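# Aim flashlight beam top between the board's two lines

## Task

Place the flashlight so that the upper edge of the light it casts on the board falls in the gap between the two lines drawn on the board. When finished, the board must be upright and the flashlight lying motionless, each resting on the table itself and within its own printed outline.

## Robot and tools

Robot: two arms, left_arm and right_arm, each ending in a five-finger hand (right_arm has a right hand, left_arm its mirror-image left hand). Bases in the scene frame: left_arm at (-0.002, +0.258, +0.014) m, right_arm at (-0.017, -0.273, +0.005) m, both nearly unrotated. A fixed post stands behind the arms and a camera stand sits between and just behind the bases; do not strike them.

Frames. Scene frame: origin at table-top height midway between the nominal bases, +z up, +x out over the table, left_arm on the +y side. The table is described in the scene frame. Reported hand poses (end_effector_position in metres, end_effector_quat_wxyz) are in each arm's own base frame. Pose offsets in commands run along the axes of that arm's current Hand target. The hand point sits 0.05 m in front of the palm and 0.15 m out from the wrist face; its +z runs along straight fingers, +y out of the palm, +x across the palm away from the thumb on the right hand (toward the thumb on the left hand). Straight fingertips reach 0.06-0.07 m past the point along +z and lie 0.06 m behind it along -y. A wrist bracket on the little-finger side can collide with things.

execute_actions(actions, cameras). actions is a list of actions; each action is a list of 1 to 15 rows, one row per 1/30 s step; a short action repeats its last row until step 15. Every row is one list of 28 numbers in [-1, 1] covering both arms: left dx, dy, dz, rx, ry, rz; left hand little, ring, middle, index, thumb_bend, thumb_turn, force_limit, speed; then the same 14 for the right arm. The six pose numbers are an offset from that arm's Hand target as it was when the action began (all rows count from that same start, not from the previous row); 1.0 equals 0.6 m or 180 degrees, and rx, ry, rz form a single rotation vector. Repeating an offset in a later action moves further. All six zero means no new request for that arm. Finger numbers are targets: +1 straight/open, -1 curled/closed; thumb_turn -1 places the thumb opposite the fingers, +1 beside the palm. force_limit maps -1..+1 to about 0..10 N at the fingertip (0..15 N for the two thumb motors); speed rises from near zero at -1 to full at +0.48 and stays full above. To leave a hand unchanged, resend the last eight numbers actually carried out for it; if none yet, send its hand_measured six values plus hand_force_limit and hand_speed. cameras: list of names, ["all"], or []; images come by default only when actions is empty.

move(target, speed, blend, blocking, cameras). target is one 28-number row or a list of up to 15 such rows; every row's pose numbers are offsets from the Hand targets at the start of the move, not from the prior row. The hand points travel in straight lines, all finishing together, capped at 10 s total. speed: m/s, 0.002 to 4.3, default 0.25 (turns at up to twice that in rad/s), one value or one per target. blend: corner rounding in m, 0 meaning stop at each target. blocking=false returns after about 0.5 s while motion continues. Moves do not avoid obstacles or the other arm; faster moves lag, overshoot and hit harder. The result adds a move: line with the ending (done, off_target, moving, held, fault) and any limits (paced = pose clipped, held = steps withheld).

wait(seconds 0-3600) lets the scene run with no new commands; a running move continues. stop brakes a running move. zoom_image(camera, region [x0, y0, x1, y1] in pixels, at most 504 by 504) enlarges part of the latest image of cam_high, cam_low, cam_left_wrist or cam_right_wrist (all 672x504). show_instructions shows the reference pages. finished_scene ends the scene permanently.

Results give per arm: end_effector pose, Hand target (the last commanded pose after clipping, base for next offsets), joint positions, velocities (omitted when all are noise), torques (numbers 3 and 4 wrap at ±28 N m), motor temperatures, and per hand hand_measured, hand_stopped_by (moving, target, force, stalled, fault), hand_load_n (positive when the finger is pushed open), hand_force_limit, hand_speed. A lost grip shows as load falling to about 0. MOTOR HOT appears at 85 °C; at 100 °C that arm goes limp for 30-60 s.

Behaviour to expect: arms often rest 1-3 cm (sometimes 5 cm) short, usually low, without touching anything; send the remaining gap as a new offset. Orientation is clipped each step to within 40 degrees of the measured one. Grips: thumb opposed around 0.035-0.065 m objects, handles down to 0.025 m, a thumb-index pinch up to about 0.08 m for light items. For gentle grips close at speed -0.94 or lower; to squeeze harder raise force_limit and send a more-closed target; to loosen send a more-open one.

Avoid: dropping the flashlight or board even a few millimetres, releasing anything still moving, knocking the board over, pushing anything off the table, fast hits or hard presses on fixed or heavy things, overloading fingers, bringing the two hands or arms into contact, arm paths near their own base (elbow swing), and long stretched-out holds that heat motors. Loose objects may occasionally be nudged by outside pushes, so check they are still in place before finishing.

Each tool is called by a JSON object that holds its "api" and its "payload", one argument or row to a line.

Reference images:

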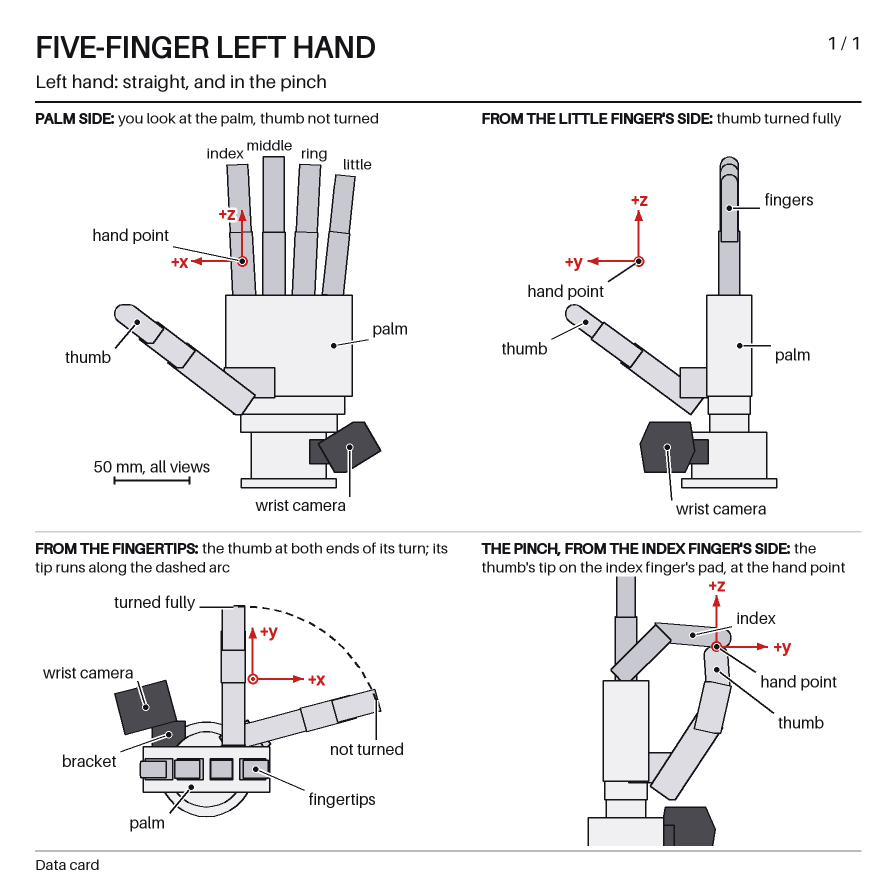

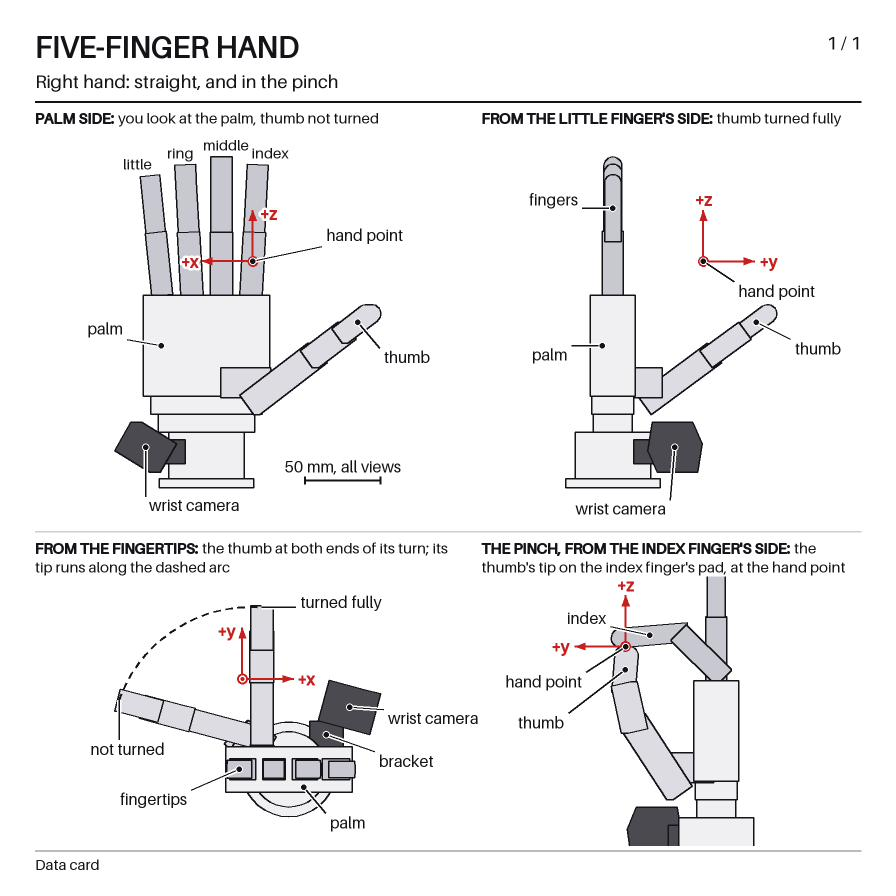

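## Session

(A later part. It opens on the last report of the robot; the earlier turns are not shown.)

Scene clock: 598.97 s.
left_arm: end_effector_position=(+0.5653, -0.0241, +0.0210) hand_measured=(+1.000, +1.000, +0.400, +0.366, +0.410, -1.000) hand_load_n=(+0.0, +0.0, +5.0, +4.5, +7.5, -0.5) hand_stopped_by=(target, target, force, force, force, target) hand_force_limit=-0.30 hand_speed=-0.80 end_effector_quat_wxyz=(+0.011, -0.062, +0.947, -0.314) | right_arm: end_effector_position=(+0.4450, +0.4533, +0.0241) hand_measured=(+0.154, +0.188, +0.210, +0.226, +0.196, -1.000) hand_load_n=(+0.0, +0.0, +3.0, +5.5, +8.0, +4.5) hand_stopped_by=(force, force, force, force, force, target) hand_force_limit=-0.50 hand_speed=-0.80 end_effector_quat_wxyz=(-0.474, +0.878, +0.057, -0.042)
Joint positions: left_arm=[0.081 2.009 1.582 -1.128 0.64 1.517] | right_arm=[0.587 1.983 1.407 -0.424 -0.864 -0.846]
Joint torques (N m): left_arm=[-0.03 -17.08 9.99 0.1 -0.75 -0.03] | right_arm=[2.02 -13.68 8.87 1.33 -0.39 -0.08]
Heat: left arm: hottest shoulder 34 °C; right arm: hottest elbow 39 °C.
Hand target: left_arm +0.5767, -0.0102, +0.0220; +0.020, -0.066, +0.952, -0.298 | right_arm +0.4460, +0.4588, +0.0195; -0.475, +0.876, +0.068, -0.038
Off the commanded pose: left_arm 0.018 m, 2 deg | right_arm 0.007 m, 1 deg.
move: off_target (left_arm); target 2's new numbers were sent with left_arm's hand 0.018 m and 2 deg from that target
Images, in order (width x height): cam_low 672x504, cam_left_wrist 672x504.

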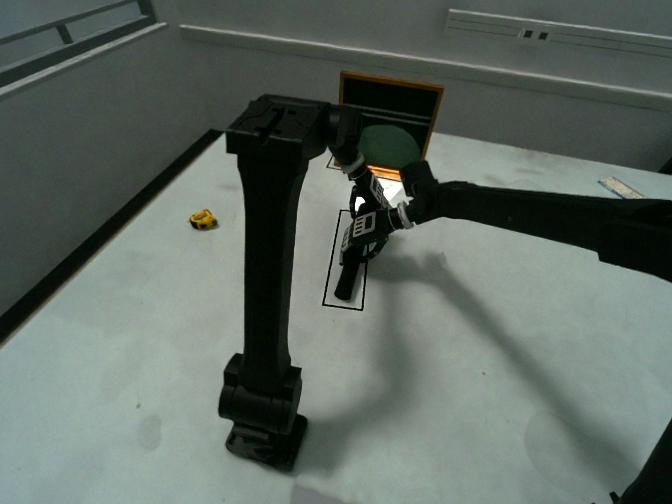

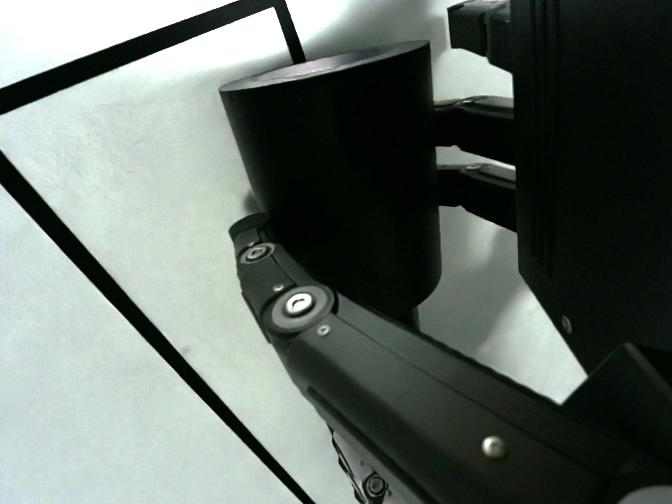

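{"api": "move", "payload": {
  "target": [0.006,0.008,-0.006,0.17,0,0,1,1,-0.3,-0.3,-0.31,-1,-0.3,-0.8,0,0,0,0,0,0,-0.5,-0.5,-0.5,-0.5,-0.5,-1,-0.5,-0.8],
  "speed": 0.15,
  "cameras": ["all"]
}}

{"api": "zoom_image", "payload": {
  "camera": "cam_low",
  "region": [310, 60, 460, 200]
}}

{"api": "zoom_image", "payload": {
  "camera": "cam_high",
  "region": [120, 50, 372, 239]
}}

Scene clock: 611.27 s.
left_arm: end_effector_position=(+0.5619, -0.0118, +0.0190) hand_measured=(+1.000, +1.000, +0.400, +0.366, +0.410, -1.000) hand_load_n=(-0.5, +0.0, +1.5, +5.0, +7.0, +2.0) hand_stopped_by=(target, target, force, force, force, target) hand_force_limit=-0.30 hand_speed=-0.80 end_effector_quat_wxyz=(+0.029, -0.062, +0.840, -0.539) | right_arm: end_effector_position=(+0.4452, +0.4548, +0.0238) hand_measured=(+0.154, +0.188, +0.210, +0.226, +0.196, -1.000) hand_load_n=(+2.0, +3.0, +4.5, +4.0, +6.5, +0.0) hand_stopped_by=(force, force, force, force, force, target) hand_force_limit=-0.50 hand_speed=-0.80 end_effector_quat_wxyz=(-0.474, +0.877, +0.062, -0.039)
Joint positions: left_arm=[0.244 2.125 1.603 -1.296 1.125 1.824] | right_arm=[0.59 1.983 1.407 -0.42 -0.86 -0.852]
Joint torques (N m): left_arm=[-0.21 -17.67 9.7 -0.75 0.89 0.13] | right_arm=[1.85 -13.68 8.96 1.2 -0.49 0.01]
Motor temperatures (°C): left_arm=[31 34 33 29 31 32] | right_arm=[29 35 38 25 27 27]
Heat: left arm: hottest shoulder 34 °C; right arm: hottest elbow 38 °C.
Hand target: left_arm +0.5723, -0.0047, +0.0225; +0.037, -0.058, +0.840, -0.539 | right_arm +0.4460, +0.4588, +0.0194; -0.475, +0.876, +0.068, -0.038
Off the commanded pose: left_arm 0.013 m, 1 deg | right_arm 0.006 m, 1 deg.
move: off_target (left_arm)

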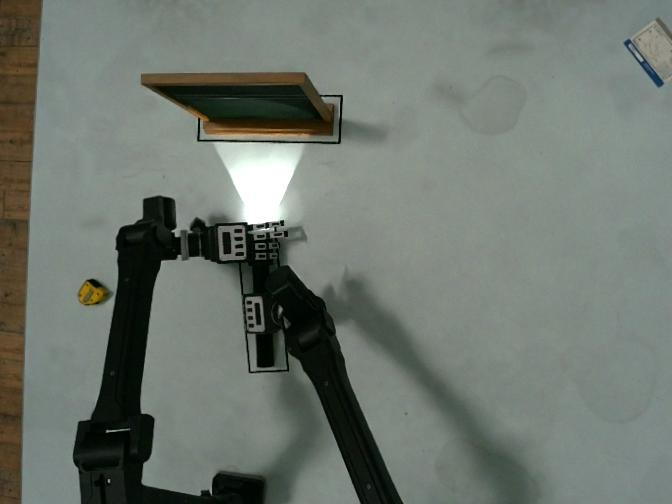

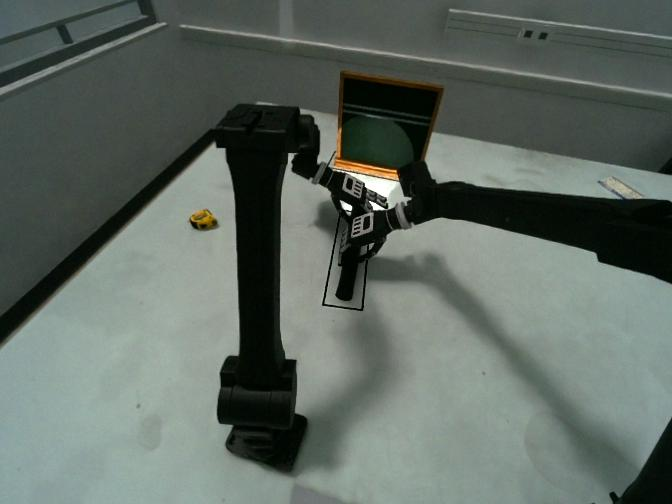

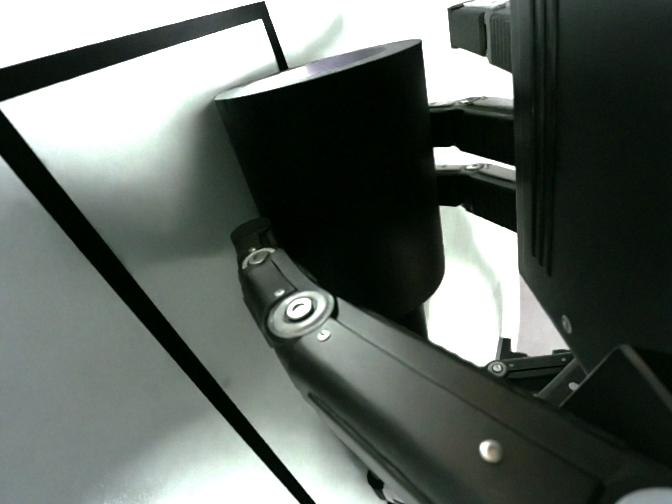

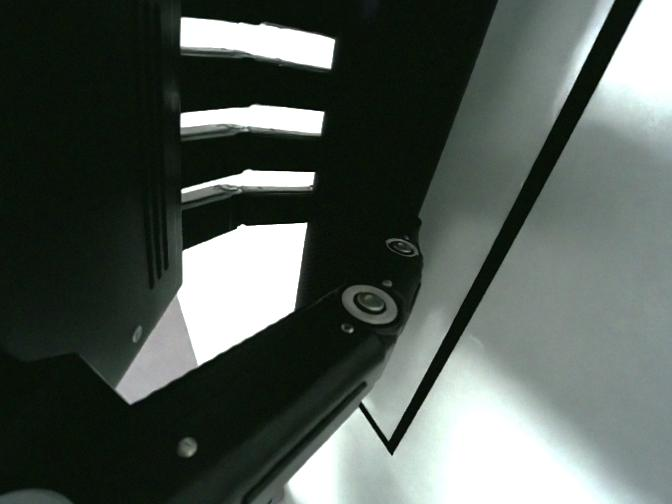

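Scaled by 3.360 from the camera's image (finer frame: 960x720).

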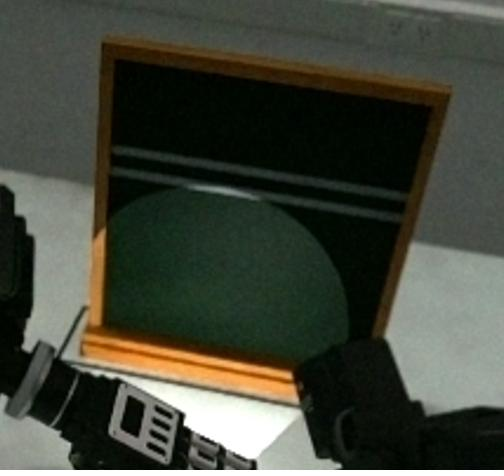

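Scaled by 2.000 from the camera's image (finer frame: 960x720).

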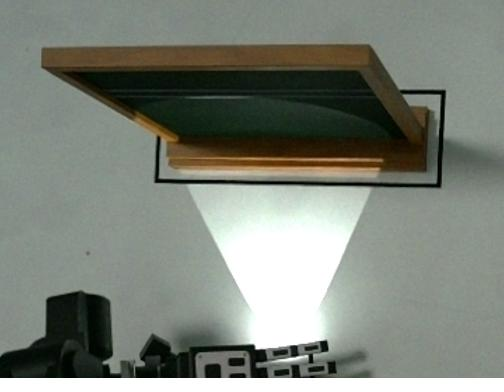

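{"api": "move", "payload": {
  "target": [0,0,0,0,0,0,1,1,0.55,0.55,1,-1,-0.3,-0.5,0,0,0,0,0,0,-0.5,-0.5,-0.5,-0.5,-0.5,-1,-0.5,-0.8],
  "speed": 0.05,
  "cameras": ["all"]
}}

{"api": "zoom_image", "payload": {
  "camera": "cam_low",
  "region": [310, 60, 460, 200]
}}

{"api": "zoom_image", "payload": {
  "camera": "cam_high",
  "region": [120, 50, 372, 239]
}}

Scene clock: 617.17 s.
left_arm: end_effector_position=(+0.5592, -0.0135, +0.0186) hand_measured=(+1.000, +1.000, +0.550, +0.550, +0.998, -1.000) hand_load_n=(+0.0, +0.0, +0.0, +0.0, -1.5, -0.5) hand_stopped_by=(target, target, target, target, target, target) hand_force_limit=-0.30 hand_speed=-0.50 end_effector_quat_wxyz=(+0.023, -0.066, +0.837, -0.543) | right_arm: end_effector_position=(+0.4450, +0.4549, +0.0240) hand_measured=(+0.154, +0.188, +0.210, +0.226, +0.196, -1.000) hand_load_n=(+1.5, +2.5, +3.5, +3.5, +7.5, +0.0) hand_stopped_by=(force, force, force, force, force, target) hand_force_limit=-0.50 hand_speed=-0.80 end_effector_quat_wxyz=(-0.475, +0.877, +0.062, -0.039)
Joint positions: left_arm=[0.244 2.13 1.603 -1.31 1.133 1.828] | right_arm=[0.59 1.983 1.407 -0.42 -0.862 -0.852]
Joint torques (N m): left_arm=[-0.21 -18.2 9.69 -0.31 0.56 0.09] | right_arm=[1.79 -13.51 8.94 1.14 -0.47 -0.03]
Heat: left arm: hottest shoulder 34 °C; right arm: hottest elbow 38 °C.
Hand target: left_arm +0.5723, -0.0048, +0.0224; +0.037, -0.058, +0.840, -0.539 | right_arm +0.4460, +0.4588, +0.0194; -0.475, +0.876, +0.068, -0.038
Off the commanded pose: left_arm 0.016 m, 2 deg | right_arm 0.006 m, 1 deg.
move: done

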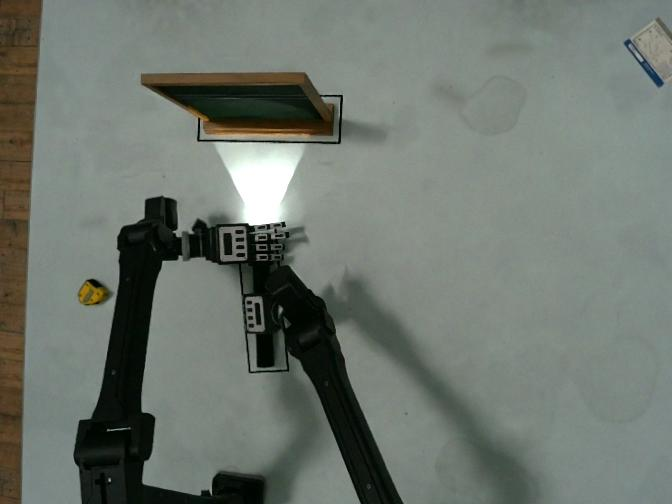

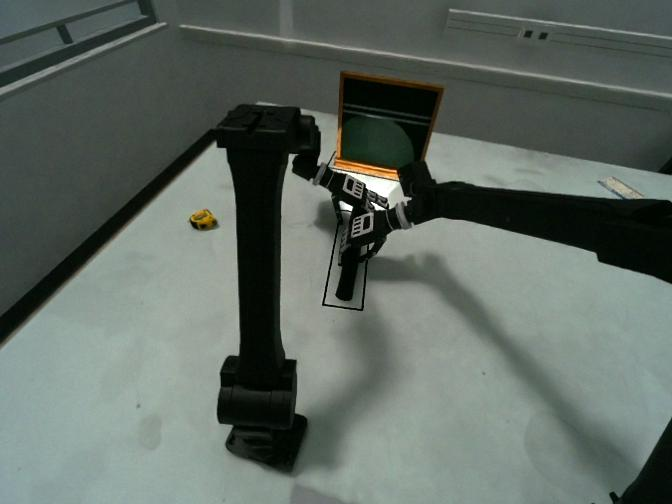

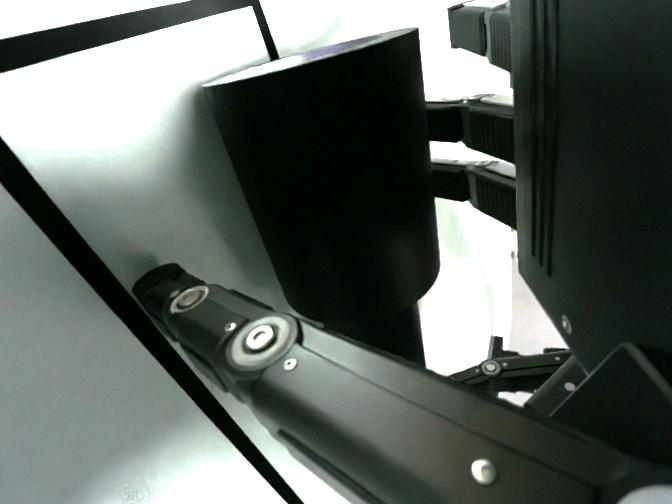

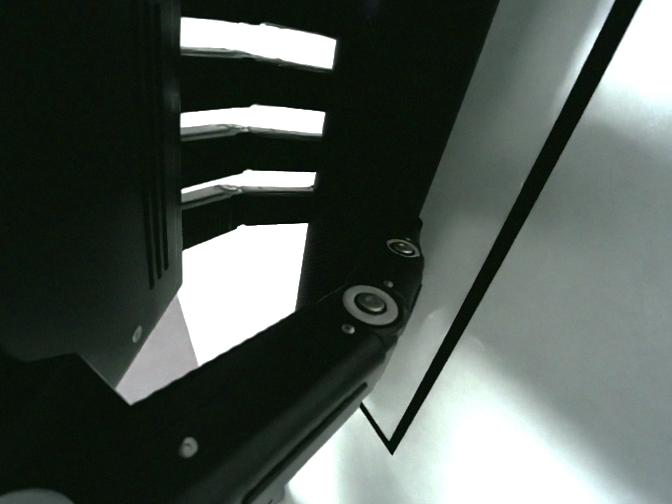

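Scaled by 3.360 from the camera's image (finer frame: 960x720).

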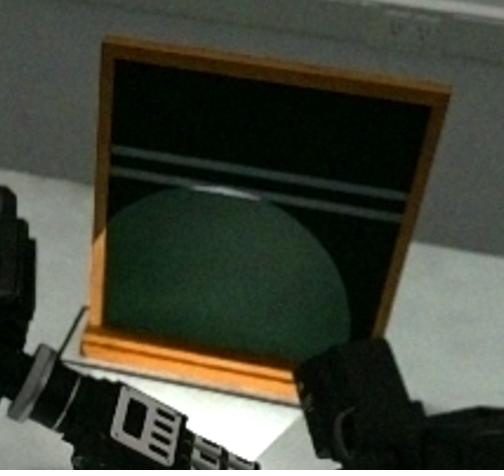

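Scaled by 2.000 from the camera's image (finer frame: 960x720).

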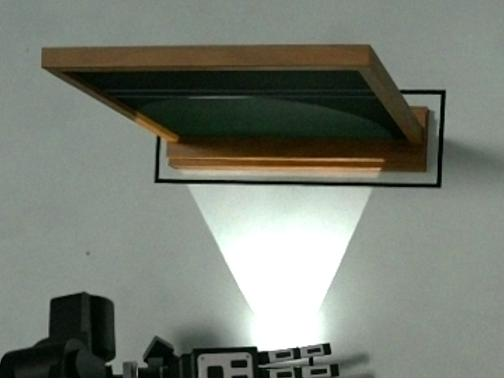

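{"api": "move", "payload": {
  "target": [-0.02,-0.0065,-0.004,-0.11,0,0,1,1,0.45,0.45,1,-1,-0.3,-0.5,0,0,0,0,0,0,-0.5,-0.5,-0.5,-0.5,-0.5,-1,-0.5,-0.8],
  "speed": 0.15,
  "cameras": ["cam_left_wrist","cam_high"]
}}

Scene clock: 629.43 s.
left_arm: end_effector_position=(+0.5629, -0.0095, +0.0147) hand_measured=(+1.000, +1.000, +0.450, +0.450, +1.000, -1.000) hand_load_n=(+0.0, +0.0, +3.0, +0.0, +0.0, +0.0) hand_stopped_by=(target, target, target, target, target, target) hand_force_limit=-0.30 hand_speed=-0.50 end_effector_quat_wxyz=(+0.000, -0.073, +0.914, -0.398) | right_arm: end_effector_position=(+0.4450, +0.4549, +0.0240) hand_measured=(+0.154, +0.188, +0.210, +0.226, +0.196, -1.000) hand_load_n=(+1.0, +2.0, +3.5, +3.5, +7.5, +0.0) hand_stopped_by=(force, force, force, force, force, target) hand_force_limit=-0.50 hand_speed=-0.80 end_effector_quat_wxyz=(-0.475, +0.877, +0.062, -0.039)
Joint positions: left_arm=[0.161 2.065 1.609 -1.2 0.815 1.609] | right_arm=[0.59 1.983 1.407 -0.42 -0.862 -0.852]
Joint torques (N m): left_arm=[-0.91 -19.08 10.52 0.61 -0.1 -0.03] | right_arm=[2.08 -13.39 8.91 1.17 -0.45 -0.01]
Heat: left arm: hottest shoulder 35 °C; right arm: hottest elbow 38 °C.
Hand target: left_arm +0.5841, -0.0026, +0.0269; +0.026, -0.064, +0.920, -0.386 | right_arm +0.4460, +0.4588, +0.0194; -0.475, +0.876, +0.068, -0.038
Off the commanded pose: left_arm 0.025 m, 4 deg | right_arm 0.006 m, 1 deg.
move: off_target (left_arm)
Images, in order (width x height): cam_high 672x504, cam_left_wrist 672x504.

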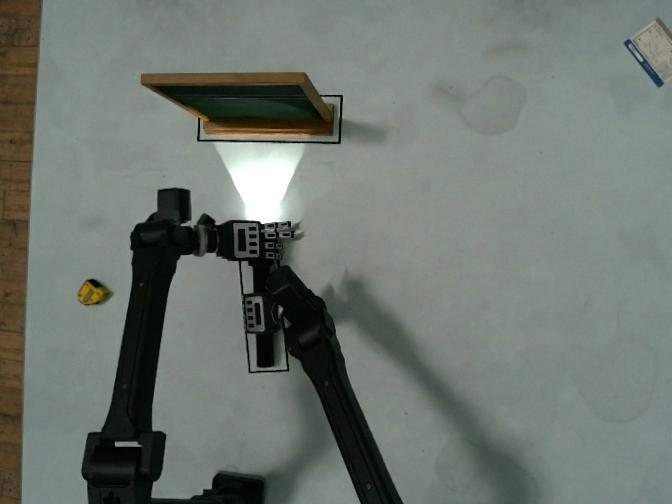

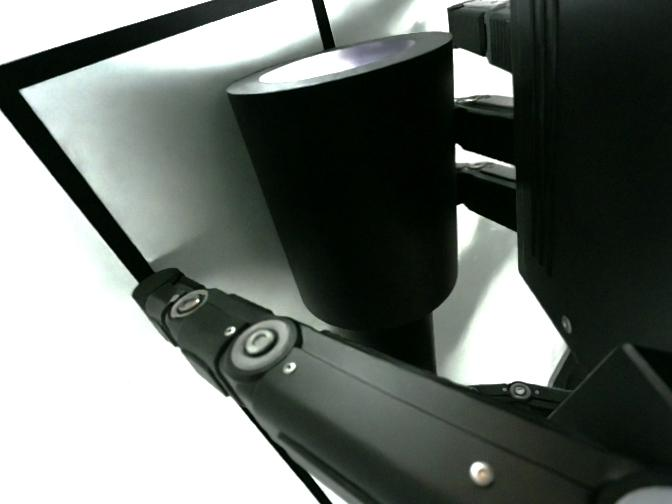

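{"api": "move", "payload": {
  "target": [-0.0125,-0.0165,-0.007,0,0,0,1,1,0.45,0.45,1,-1,-0.3,-0.5,0,0,0,0,0,0,-0.5,-0.5,-0.5,-0.5,-0.5,-1,-0.5,-0.8],
  "speed": 0.15,
  "cameras": ["cam_left_wrist","cam_high"]
}}

Scene clock: 635.33 s.
left_arm: end_effector_position=(+0.5705, -0.0070, +0.0204) hand_measured=(+1.000, +1.000, +0.450, +0.450, +1.000, -1.000) hand_load_n=(+0.0, +0.0, +0.5, +0.0, +0.0, +0.0) hand_stopped_by=(target, target, target, target, target, target) hand_force_limit=-0.30 hand_speed=-0.50 end_effector_quat_wxyz=(+0.006, -0.072, +0.918, -0.390) | right_arm: end_effector_position=(+0.4448, +0.4551, +0.0239) hand_measured=(+0.154, +0.188, +0.210, +0.226, +0.196, -1.000) hand_load_n=(+1.5, +2.5, +4.0, +3.5, +7.5, +0.0) hand_stopped_by=(force, force, force, force, force, target) hand_force_limit=-0.50 hand_speed=-0.80 end_effector_quat_wxyz=(-0.475, +0.877, +0.062, -0.039)
Joint positions: left_arm=[0.159 2.065 1.632 -1.204 0.8 1.602] | right_arm=[0.59 1.983 1.407 -0.42 -0.862 -0.853]
Joint torques (N m): left_arm=[-1.26 -18.84 11.77 -0.06 0.53 -0.09] | right_arm=[1.9 -13.51 8.95 1.17 -0.45 -0.01]
Heat: left arm: hottest shoulder 35 °C; right arm: hottest elbow 38 °C.
Hand target: left_arm +0.5921, -0.0055, +0.0369; +0.026, -0.064, +0.920, -0.386 | right_arm +0.4459, +0.4589, +0.0194; -0.475, +0.876, +0.068, -0.038
Off the commanded pose: left_arm 0.027 m, 2 deg | right_arm 0.006 m, 1 deg.
move: off_target (left_arm)
Images, in order (width x height): cam_high 672x504, cam_left_wrist 672x504.

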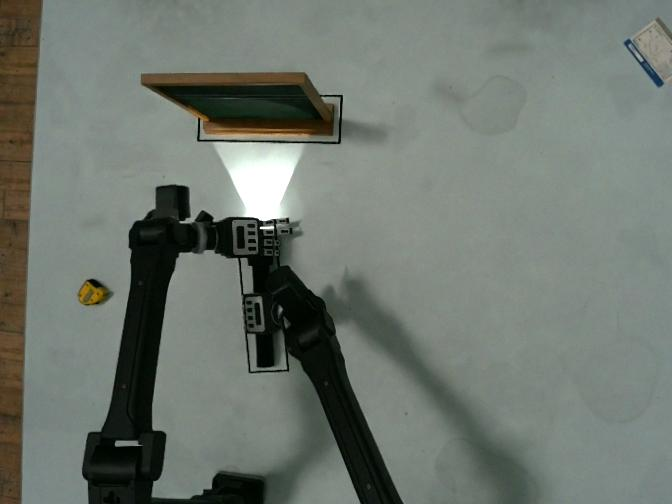

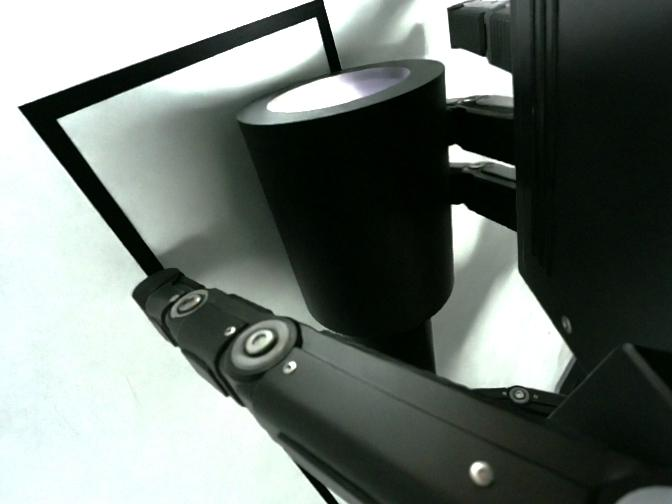

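{"api": "move", "payload": {
  "target": [
    [0,0,0,0,0,0,1,1,0.44,0.44,-0.3,-1,-0.35,-0.8,0,0,0,0,0,0,-0.5,-0.5,-0.5,-0.5,-0.5,-1,-0.5,-0.8],
    [0,0,0,0,0,0,1,1,-0.3,-0.3,-0.31,-1,-0.3,-0.8,0,0,0,0,0,0,-0.5,-0.5,-0.5,-0.5,-0.5,-1,-0.5,-0.8]
  ],
  "speed": 0.05,
  "cameras": ["cam_left_wrist","cam_low"]
}}

Scene clock: 643.87 s.
left_arm: end_effector_position=(+0.5706, -0.0072, +0.0204) hand_measured=(+1.000, +1.000, +0.424, +0.406, +0.370, -1.000) hand_load_n=(+0.0, +0.0, +2.0, +4.0, +7.5, +0.0) hand_stopped_by=(target, target, force, force, force, target) hand_force_limit=-0.30 hand_speed=-0.80 end_effector_quat_wxyz=(+0.006, -0.071, +0.918, -0.390) | right_arm: end_effector_position=(+0.4447, +0.4552, +0.0239) hand_measured=(+0.154, +0.188, +0.210, +0.226, +0.196, -1.000) hand_load_n=(+2.0, +2.5, +4.0, +3.5, +7.0, +0.0) hand_stopped_by=(force, force, force, force, force, target) hand_force_limit=-0.50 hand_speed=-0.80 end_effector_quat_wxyz=(-0.475, +0.877, +0.063, -0.039)
Joint positions: left_arm=[0.158 2.065 1.632 -1.204 0.799 1.602] | right_arm=[0.59 1.983 1.407 -0.42 -0.862 -0.854]
Joint torques (N m): left_arm=[-1.08 -18.84 11.71 -0.13 0.54 -0.08] | right_arm=[1.85 -13.68 8.95 1.24 -0.46 0]
Heat: left arm: hottest shoulder 35 °C; right arm: hottest elbow 38 °C.
Hand target: left_arm +0.5922, -0.0054, +0.0369; +0.026, -0.064, +0.920, -0.386 | right_arm +0.4459, +0.4589, +0.0194; -0.475, +0.876, +0.068, -0.038
Off the commanded pose: left_arm 0.027 m, 2 deg | right_arm 0.006 m, 1 deg.
move: done; target 2's new numbers were sent with left_arm's hand 0.027 m and 2 deg from that target
Images, in order (width x height): cam_low 672x504, cam_left_wrist 672x504.

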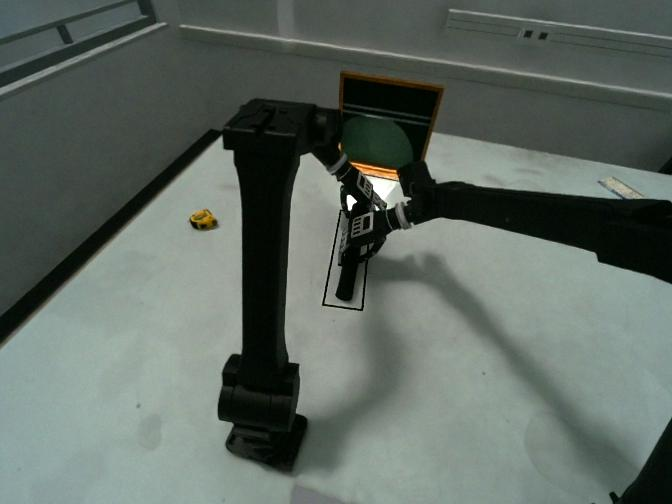

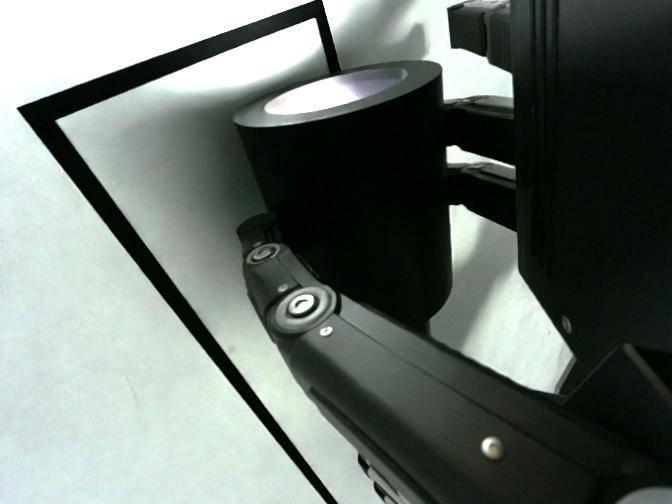

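{"api": "move", "payload": {
  "target": [0,0.005,0.005,0.097,0,0,1,1,-0.3,-0.3,-0.31,-1,-0.3,-0.8,0,0,0,0,0,0,-0.5,-0.5,-0.5,-0.5,-0.5,-1,-0.5,-0.8],
  "speed": 0.12,
  "cameras": ["cam_left_wrist","cam_low","cam_high"]
}}

{"api": "zoom_image", "payload": {
  "camera": "cam_low",
  "region": [310, 60, 460, 200]
}}

{"api": "zoom_image", "payload": {
  "camera": "cam_high",
  "region": [120, 50, 372, 239]
}}

Scene clock: 654.87 s.
left_arm: end_effector_position=(+0.5698, -0.0114, +0.0185) hand_measured=(+1.000, +1.000, +0.424, +0.406, +0.370, -1.000) hand_load_n=(+0.0, +0.0, +3.0, +2.0, +8.5, -0.5) hand_stopped_by=(target, target, force, force, force, target) hand_force_limit=-0.30 hand_speed=-0.80 end_effector_quat_wxyz=(+0.012, -0.070, +0.852, -0.518) | right_arm: end_effector_position=(+0.4447, +0.4552, +0.0239) hand_measured=(+0.154, +0.188, +0.210, +0.226, +0.196, -1.000) hand_load_n=(+1.5, +2.5, +4.0, +4.0, +7.0, +0.0) hand_stopped_by=(force, force, force, force, force, target) hand_force_limit=-0.50 hand_speed=-0.80 end_effector_quat_wxyz=(-0.475, +0.877, +0.063, -0.039)
Joint positions: left_arm=[0.229 2.144 1.653 -1.311 1.075 1.774] | right_arm=[0.59 1.983 1.407 -0.42 -0.862 -0.854]
Joint torques (N m): left_arm=[-0.32 -18.78 11.36 -0.29 1.4 0.03] | right_arm=[1.96 -13.68 8.95 1.22 -0.45 -0.01]
Heat: left arm: hottest shoulder 35 °C; right arm: hottest elbow 38 °C.
Hand target: left_arm +0.5921, -0.0055, +0.0327; +0.036, -0.059, +0.851, -0.521 | right_arm +0.4458, +0.4589, +0.0195; -0.475, +0.876, +0.068, -0.038
Off the commanded pose: left_arm 0.027 m, 3 deg | right_arm 0.006 m, 1 deg.
move: off_target (left_arm)
Images, in order (width x height): cam_high 672x504, cam_low 672x504, cam_left_wrist 672x504.

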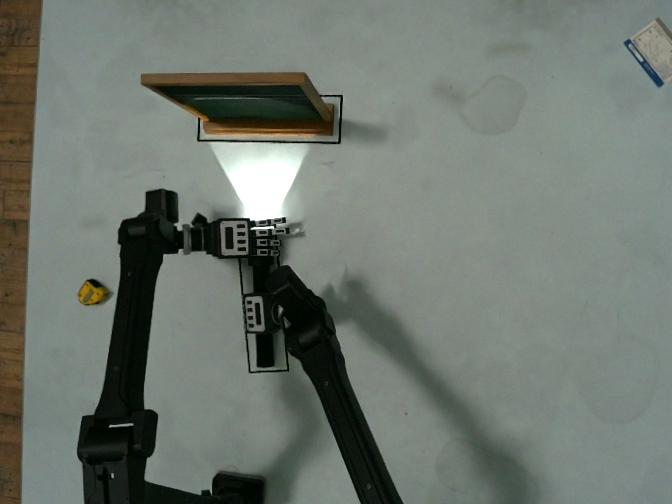

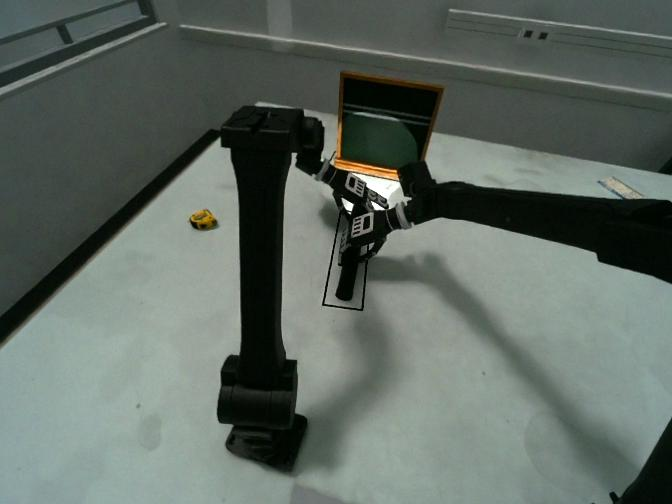

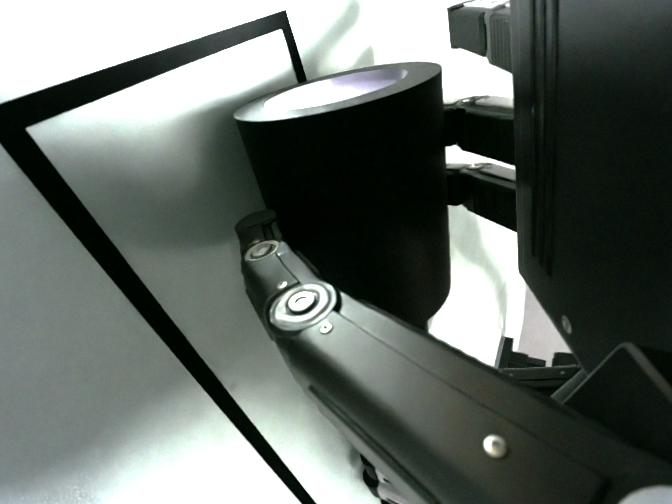

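Scaled by 3.360 from the camera's image (finer frame: 960x720).

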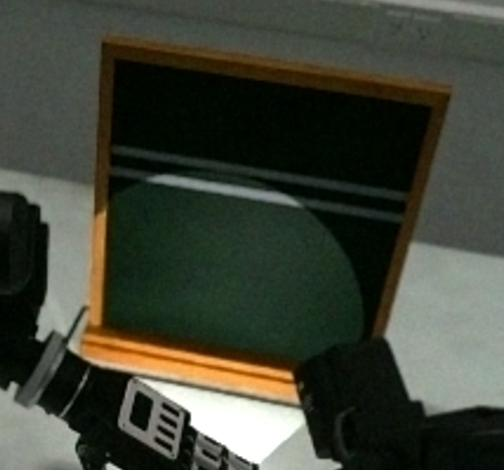

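Scaled by 2.000 from the camera's image (finer frame: 960x720).

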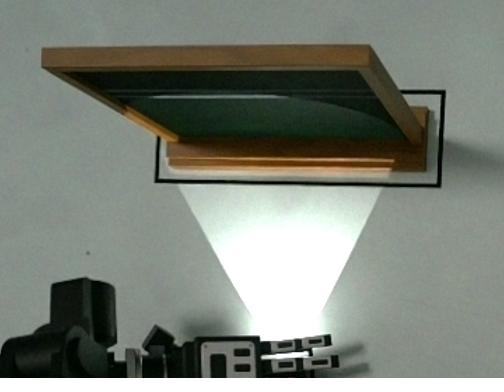

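{"api": "execute_actions", "payload": {
  "actions": []
}}

{"api": "zoom_image", "payload": {
  "camera": "cam_low",
  "region": [310, 60, 460, 200]
}}

Scene clock: 678.43 s.
left_arm: end_effector_position=(+0.5698, -0.0114, +0.0185) hand_measured=(+1.000, +1.000, +0.424, +0.406, +0.370, -1.000) hand_load_n=(+0.0, -0.5, +3.0, +2.0, +8.0, -1.0) hand_stopped_by=(target, target, force, force, force, target) hand_force_limit=-0.30 hand_speed=-0.80 end_effector_quat_wxyz=(+0.012, -0.070, +0.852, -0.518) | right_arm: end_effector_position=(+0.4447, +0.4552, +0.0239) hand_measured=(+0.154, +0.188, +0.210, +0.226, +0.196, -1.000) hand_load_n=(+1.5, +3.0, +4.5, +4.0, +6.5, +0.0) hand_stopped_by=(force, force, force, force, force, target) hand_force_limit=-0.50 hand_speed=-0.80 end_effector_quat_wxyz=(-0.475, +0.877, +0.063, -0.039)
Joint positions: left_arm=[0.229 2.144 1.653 -1.311 1.075 1.774] | right_arm=[0.59 1.983 1.407 -0.42 -0.862 -0.854]
Joint velocities: within noise
Joint torques (N m): left_arm=[-0.44 -18.78 11.33 -0.29 1.41 0.03] | right_arm=[1.96 -13.51 8.9 1.21 -0.46 0.01]
Motor temperatures (°C): left_arm=[31 35 37 29 31 32] | right_arm=[29 35 38 25 27 27]
Heat: left arm: hottest elbow 37 °C; right arm: hottest elbow 38 °C.
Hand target: left_arm +0.5922, -0.0055, +0.0327; +0.036, -0.059, +0.851, -0.521 | right_arm +0.4458, +0.4589, +0.0195; -0.475, +0.876, +0.068, -0.038
Off the commanded pose: left_arm 0.027 m, 3 deg | right_arm 0.006 m, 1 deg.

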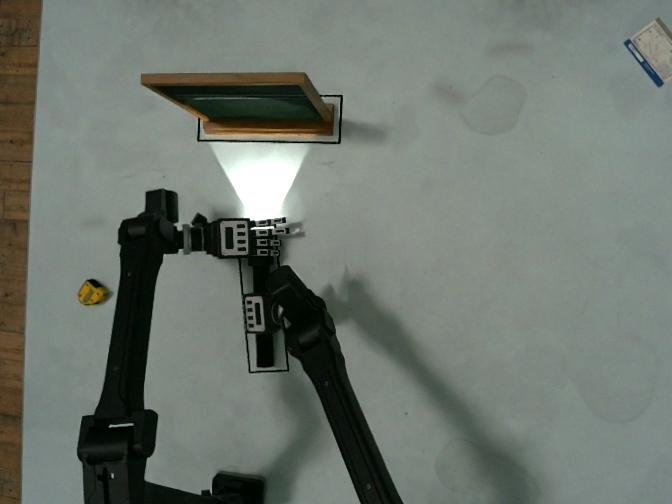

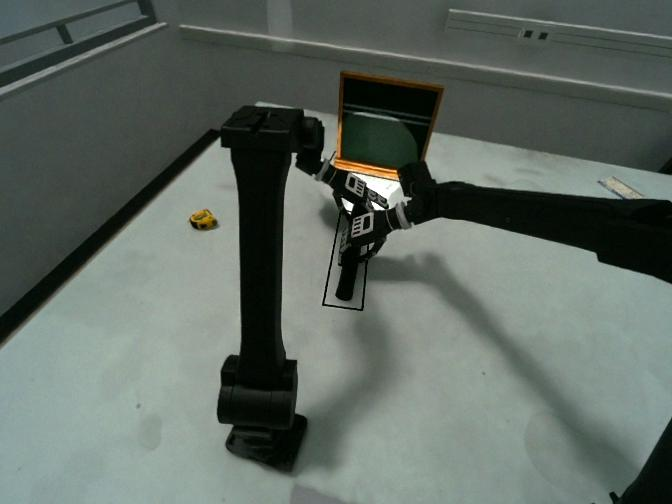

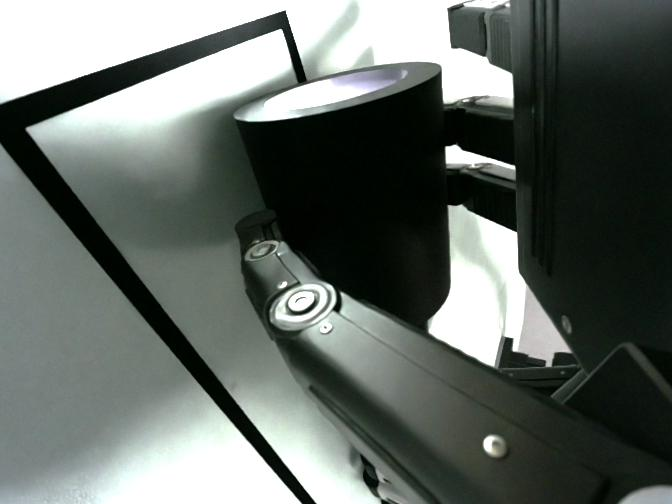

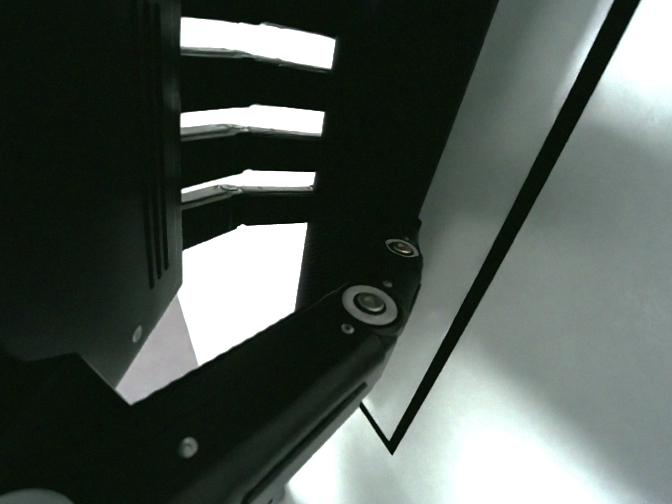

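Scaled by 3.360 from the camera's image (finer frame: 960x720).

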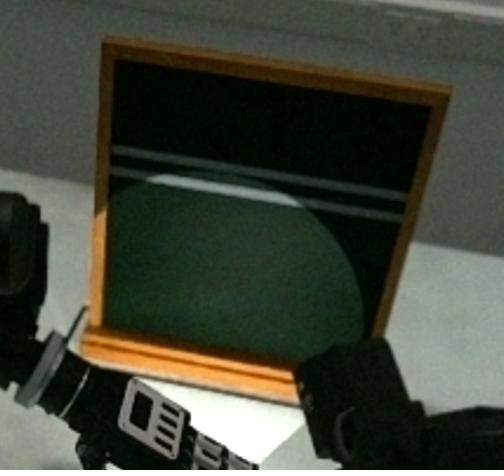

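{"api": "execute_actions", "payload": {
  "actions": [
    [[0,0,0,0,0,0,1,1,0.55,0.55,0.5,-1,-0.3,-0.8,0,0,0,0,0,0,-0.5,-0.5,-0.5,-0.5,-0.5,-1,-0.5,-0.8]],
    [[0,0,0,0,0,0,1,1,0.55,0.55,0.5,-1,-0.3,-0.8,0,0,0,0,0,0,-0.5,-0.5,-0.5,-0.5,-0.5,-1,-0.5,-0.8]]
  ],
  "cameras": ["cam_left_wrist","cam_low"]
}}

{"api": "zoom_image", "payload": {
  "camera": "cam_low",
  "region": [310, 60, 460, 200]
}}

Scene clock: 685.63 s.
left_arm: end_effector_position=(+0.5745, -0.0120, +0.0221) hand_measured=(+1.000, +1.000, +0.550, +0.550, +0.500, -1.000) hand_load_n=(-0.5, +0.0, -0.5, +0.0, +0.0, +0.0) hand_stopped_by=(target, target, target, target, target, target) hand_force_limit=-0.30 hand_speed=-0.80 end_effector_quat_wxyz=(+0.018, -0.068, +0.850, -0.523) | right_arm: end_effector_position=(+0.4445, +0.4554, +0.0241) hand_measured=(+0.154, +0.188, +0.210, +0.226, +0.196, -1.000) hand_load_n=(+1.0, +2.0, +3.5, +4.0, +7.5, +0.5) hand_stopped_by=(force, force, force, force, force, target) hand_force_limit=-0.50 hand_speed=-0.80 end_effector_quat_wxyz=(-0.475, +0.877, +0.063, -0.040)
Joint positions: left_arm=[0.229 2.145 1.664 -1.311 1.088 1.774] | right_arm=[0.59 1.983 1.407 -0.42 -0.863 -0.854]
Joint torques (N m): left_arm=[-0.56 -18.84 10.78 -0.36 0.93 0.03] | right_arm=[1.9 -13.57 8.88 1.17 -0.4 0.01]
Heat: left arm: hottest elbow 37 °C; right arm: hottest elbow 38 °C.
Hand target: left_arm +0.5921, -0.0055, +0.0326; +0.035, -0.059, +0.851, -0.521 | right_arm +0.4459, +0.4589, +0.0194; -0.475, +0.876, +0.068, -0.038
Off the commanded pose: left_arm 0.022 m, 2 deg | right_arm 0.006 m, 1 deg.
Images, in order (width x height): cam_low 672x504, cam_left_wrist 672x504.

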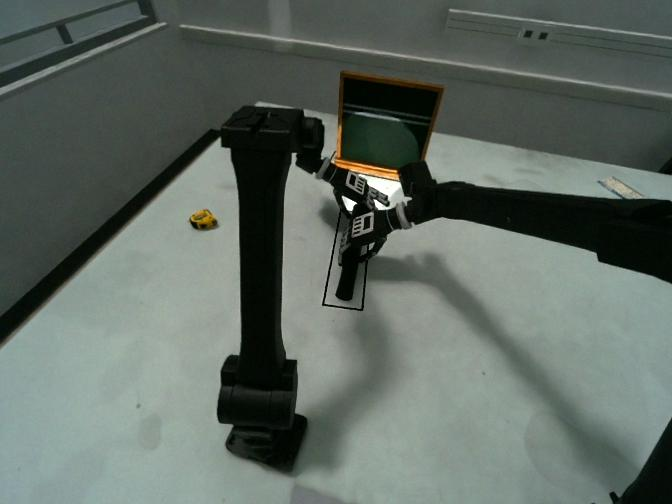

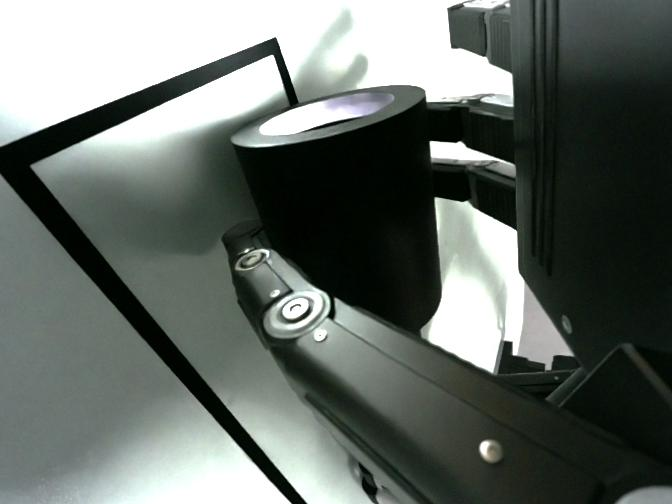

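Scaled by 3.360 from the camera's image (finer frame: 960x720).

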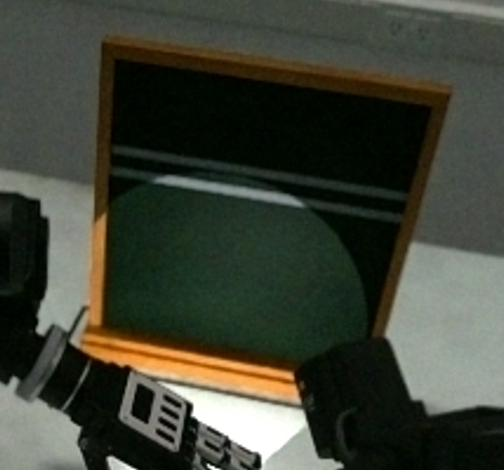

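{"api": "zoom_image", "payload": {
  "camera": "cam_low",
  "region": [340, 95, 410, 135]
}}

{"api": "execute_actions", "payload": {
  "actions": [
    [[0,0,0,0,0,0,1,1,1,1,1,-1,-0.3,-0.5,0,0,0,0,0,0,-0.5,-0.5,-0.5,-0.5,-0.5,-1,-0.5,-0.8]],
    [[0,0,0,0,0,0,1,1,1,1,1,-1,-0.3,-0.5,0,0,0,0,0,0,-0.5,-0.5,-0.5,-0.5,-0.5,-1,-0.5,-0.8]]
  ],
  "cameras": ["cam_left_wrist","cam_low","cam_high"]
}}

Scaled by 7.200 from the camera's image (finer frame: 960x720).

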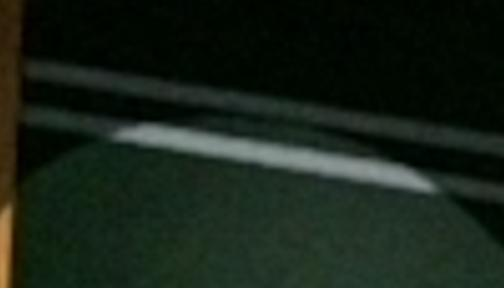

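Scene clock: 692.27 s.
left_arm: end_effector_position=(+0.5746, -0.0121, +0.0222) hand_measured=(+1.000, +1.000, +1.000, +1.000, +1.000, -1.000) hand_load_n=(+0.0, +0.0, +0.0, +0.0, +0.0, +0.0) hand_stopped_by=(target, target, target, target, target, target) hand_force_limit=-0.30 hand_speed=-0.50 end_effector_quat_wxyz=(+0.018, -0.068, +0.850, -0.523) | right_arm: end_effector_position=(+0.4445, +0.4554, +0.0241) hand_measured=(+0.154, +0.188, +0.210, +0.226, +0.196, -1.000) hand_load_n=(+1.0, +2.0, +4.0, +4.0, +7.5, +0.5) hand_stopped_by=(force, force, force, force, force, target) hand_force_limit=-0.50 hand_speed=-0.80 end_effector_quat_wxyz=(-0.475, +0.877, +0.063, -0.040)
Joint positions: left_arm=[0.229 2.145 1.664 -1.311 1.088 1.774] | right_arm=[0.59 1.983 1.407 -0.42 -0.863 -0.854]
Joint torques (N m): left_arm=[-0.44 -18.96 10.76 -0.32 0.93 0.03] | right_arm=[1.85 -13.68 8.91 1.18 -0.39 -0.01]
Heat: left arm: hottest elbow 37 °C; right arm: hottest elbow 38 °C.
Hand target: left_arm +0.5921, -0.0056, +0.0326; +0.035, -0.059, +0.851, -0.521 | right_arm +0.4459, +0.4589, +0.0194; -0.475, +0.876, +0.068, -0.038
Off the commanded pose: left_arm 0.021 m, 2 deg | right_arm 0.006 m, 1 deg.
Images, in order (width x height): cam_high 672x504, cam_low 672x504, cam_left_wrist 672x504.

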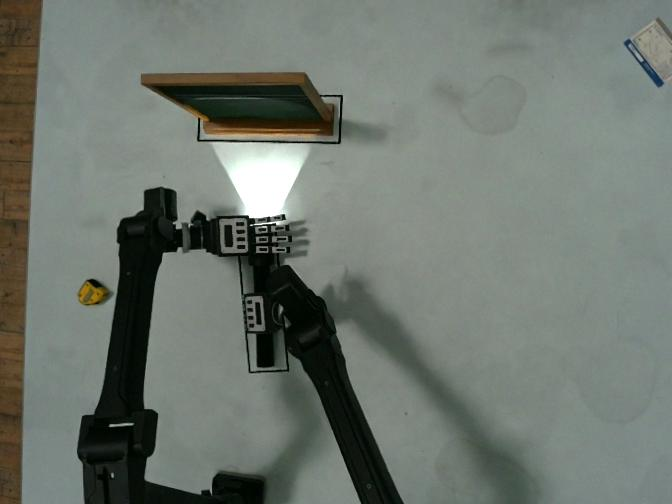

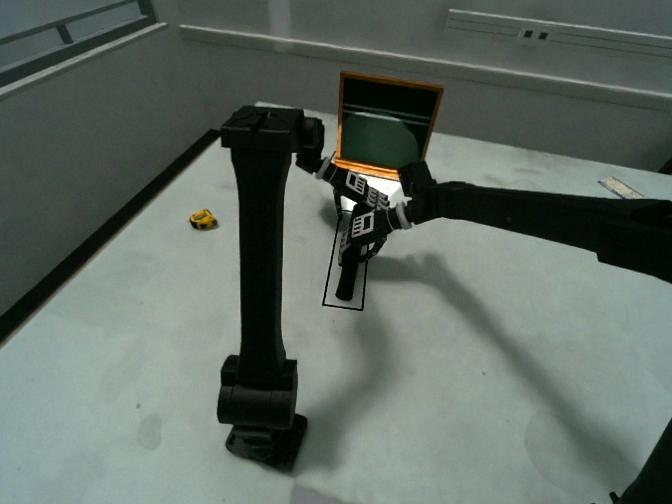

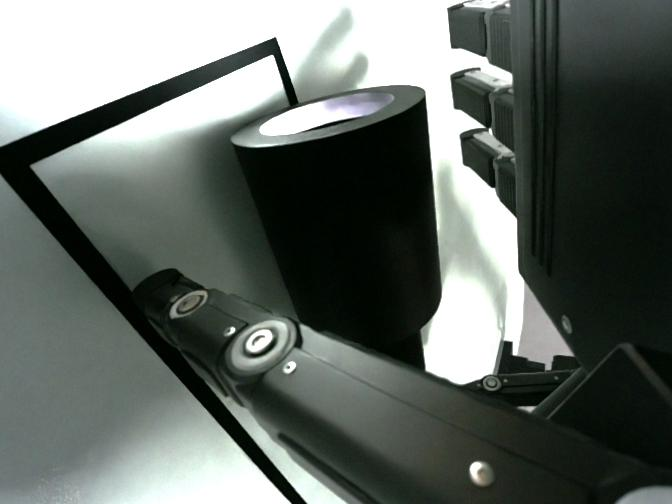

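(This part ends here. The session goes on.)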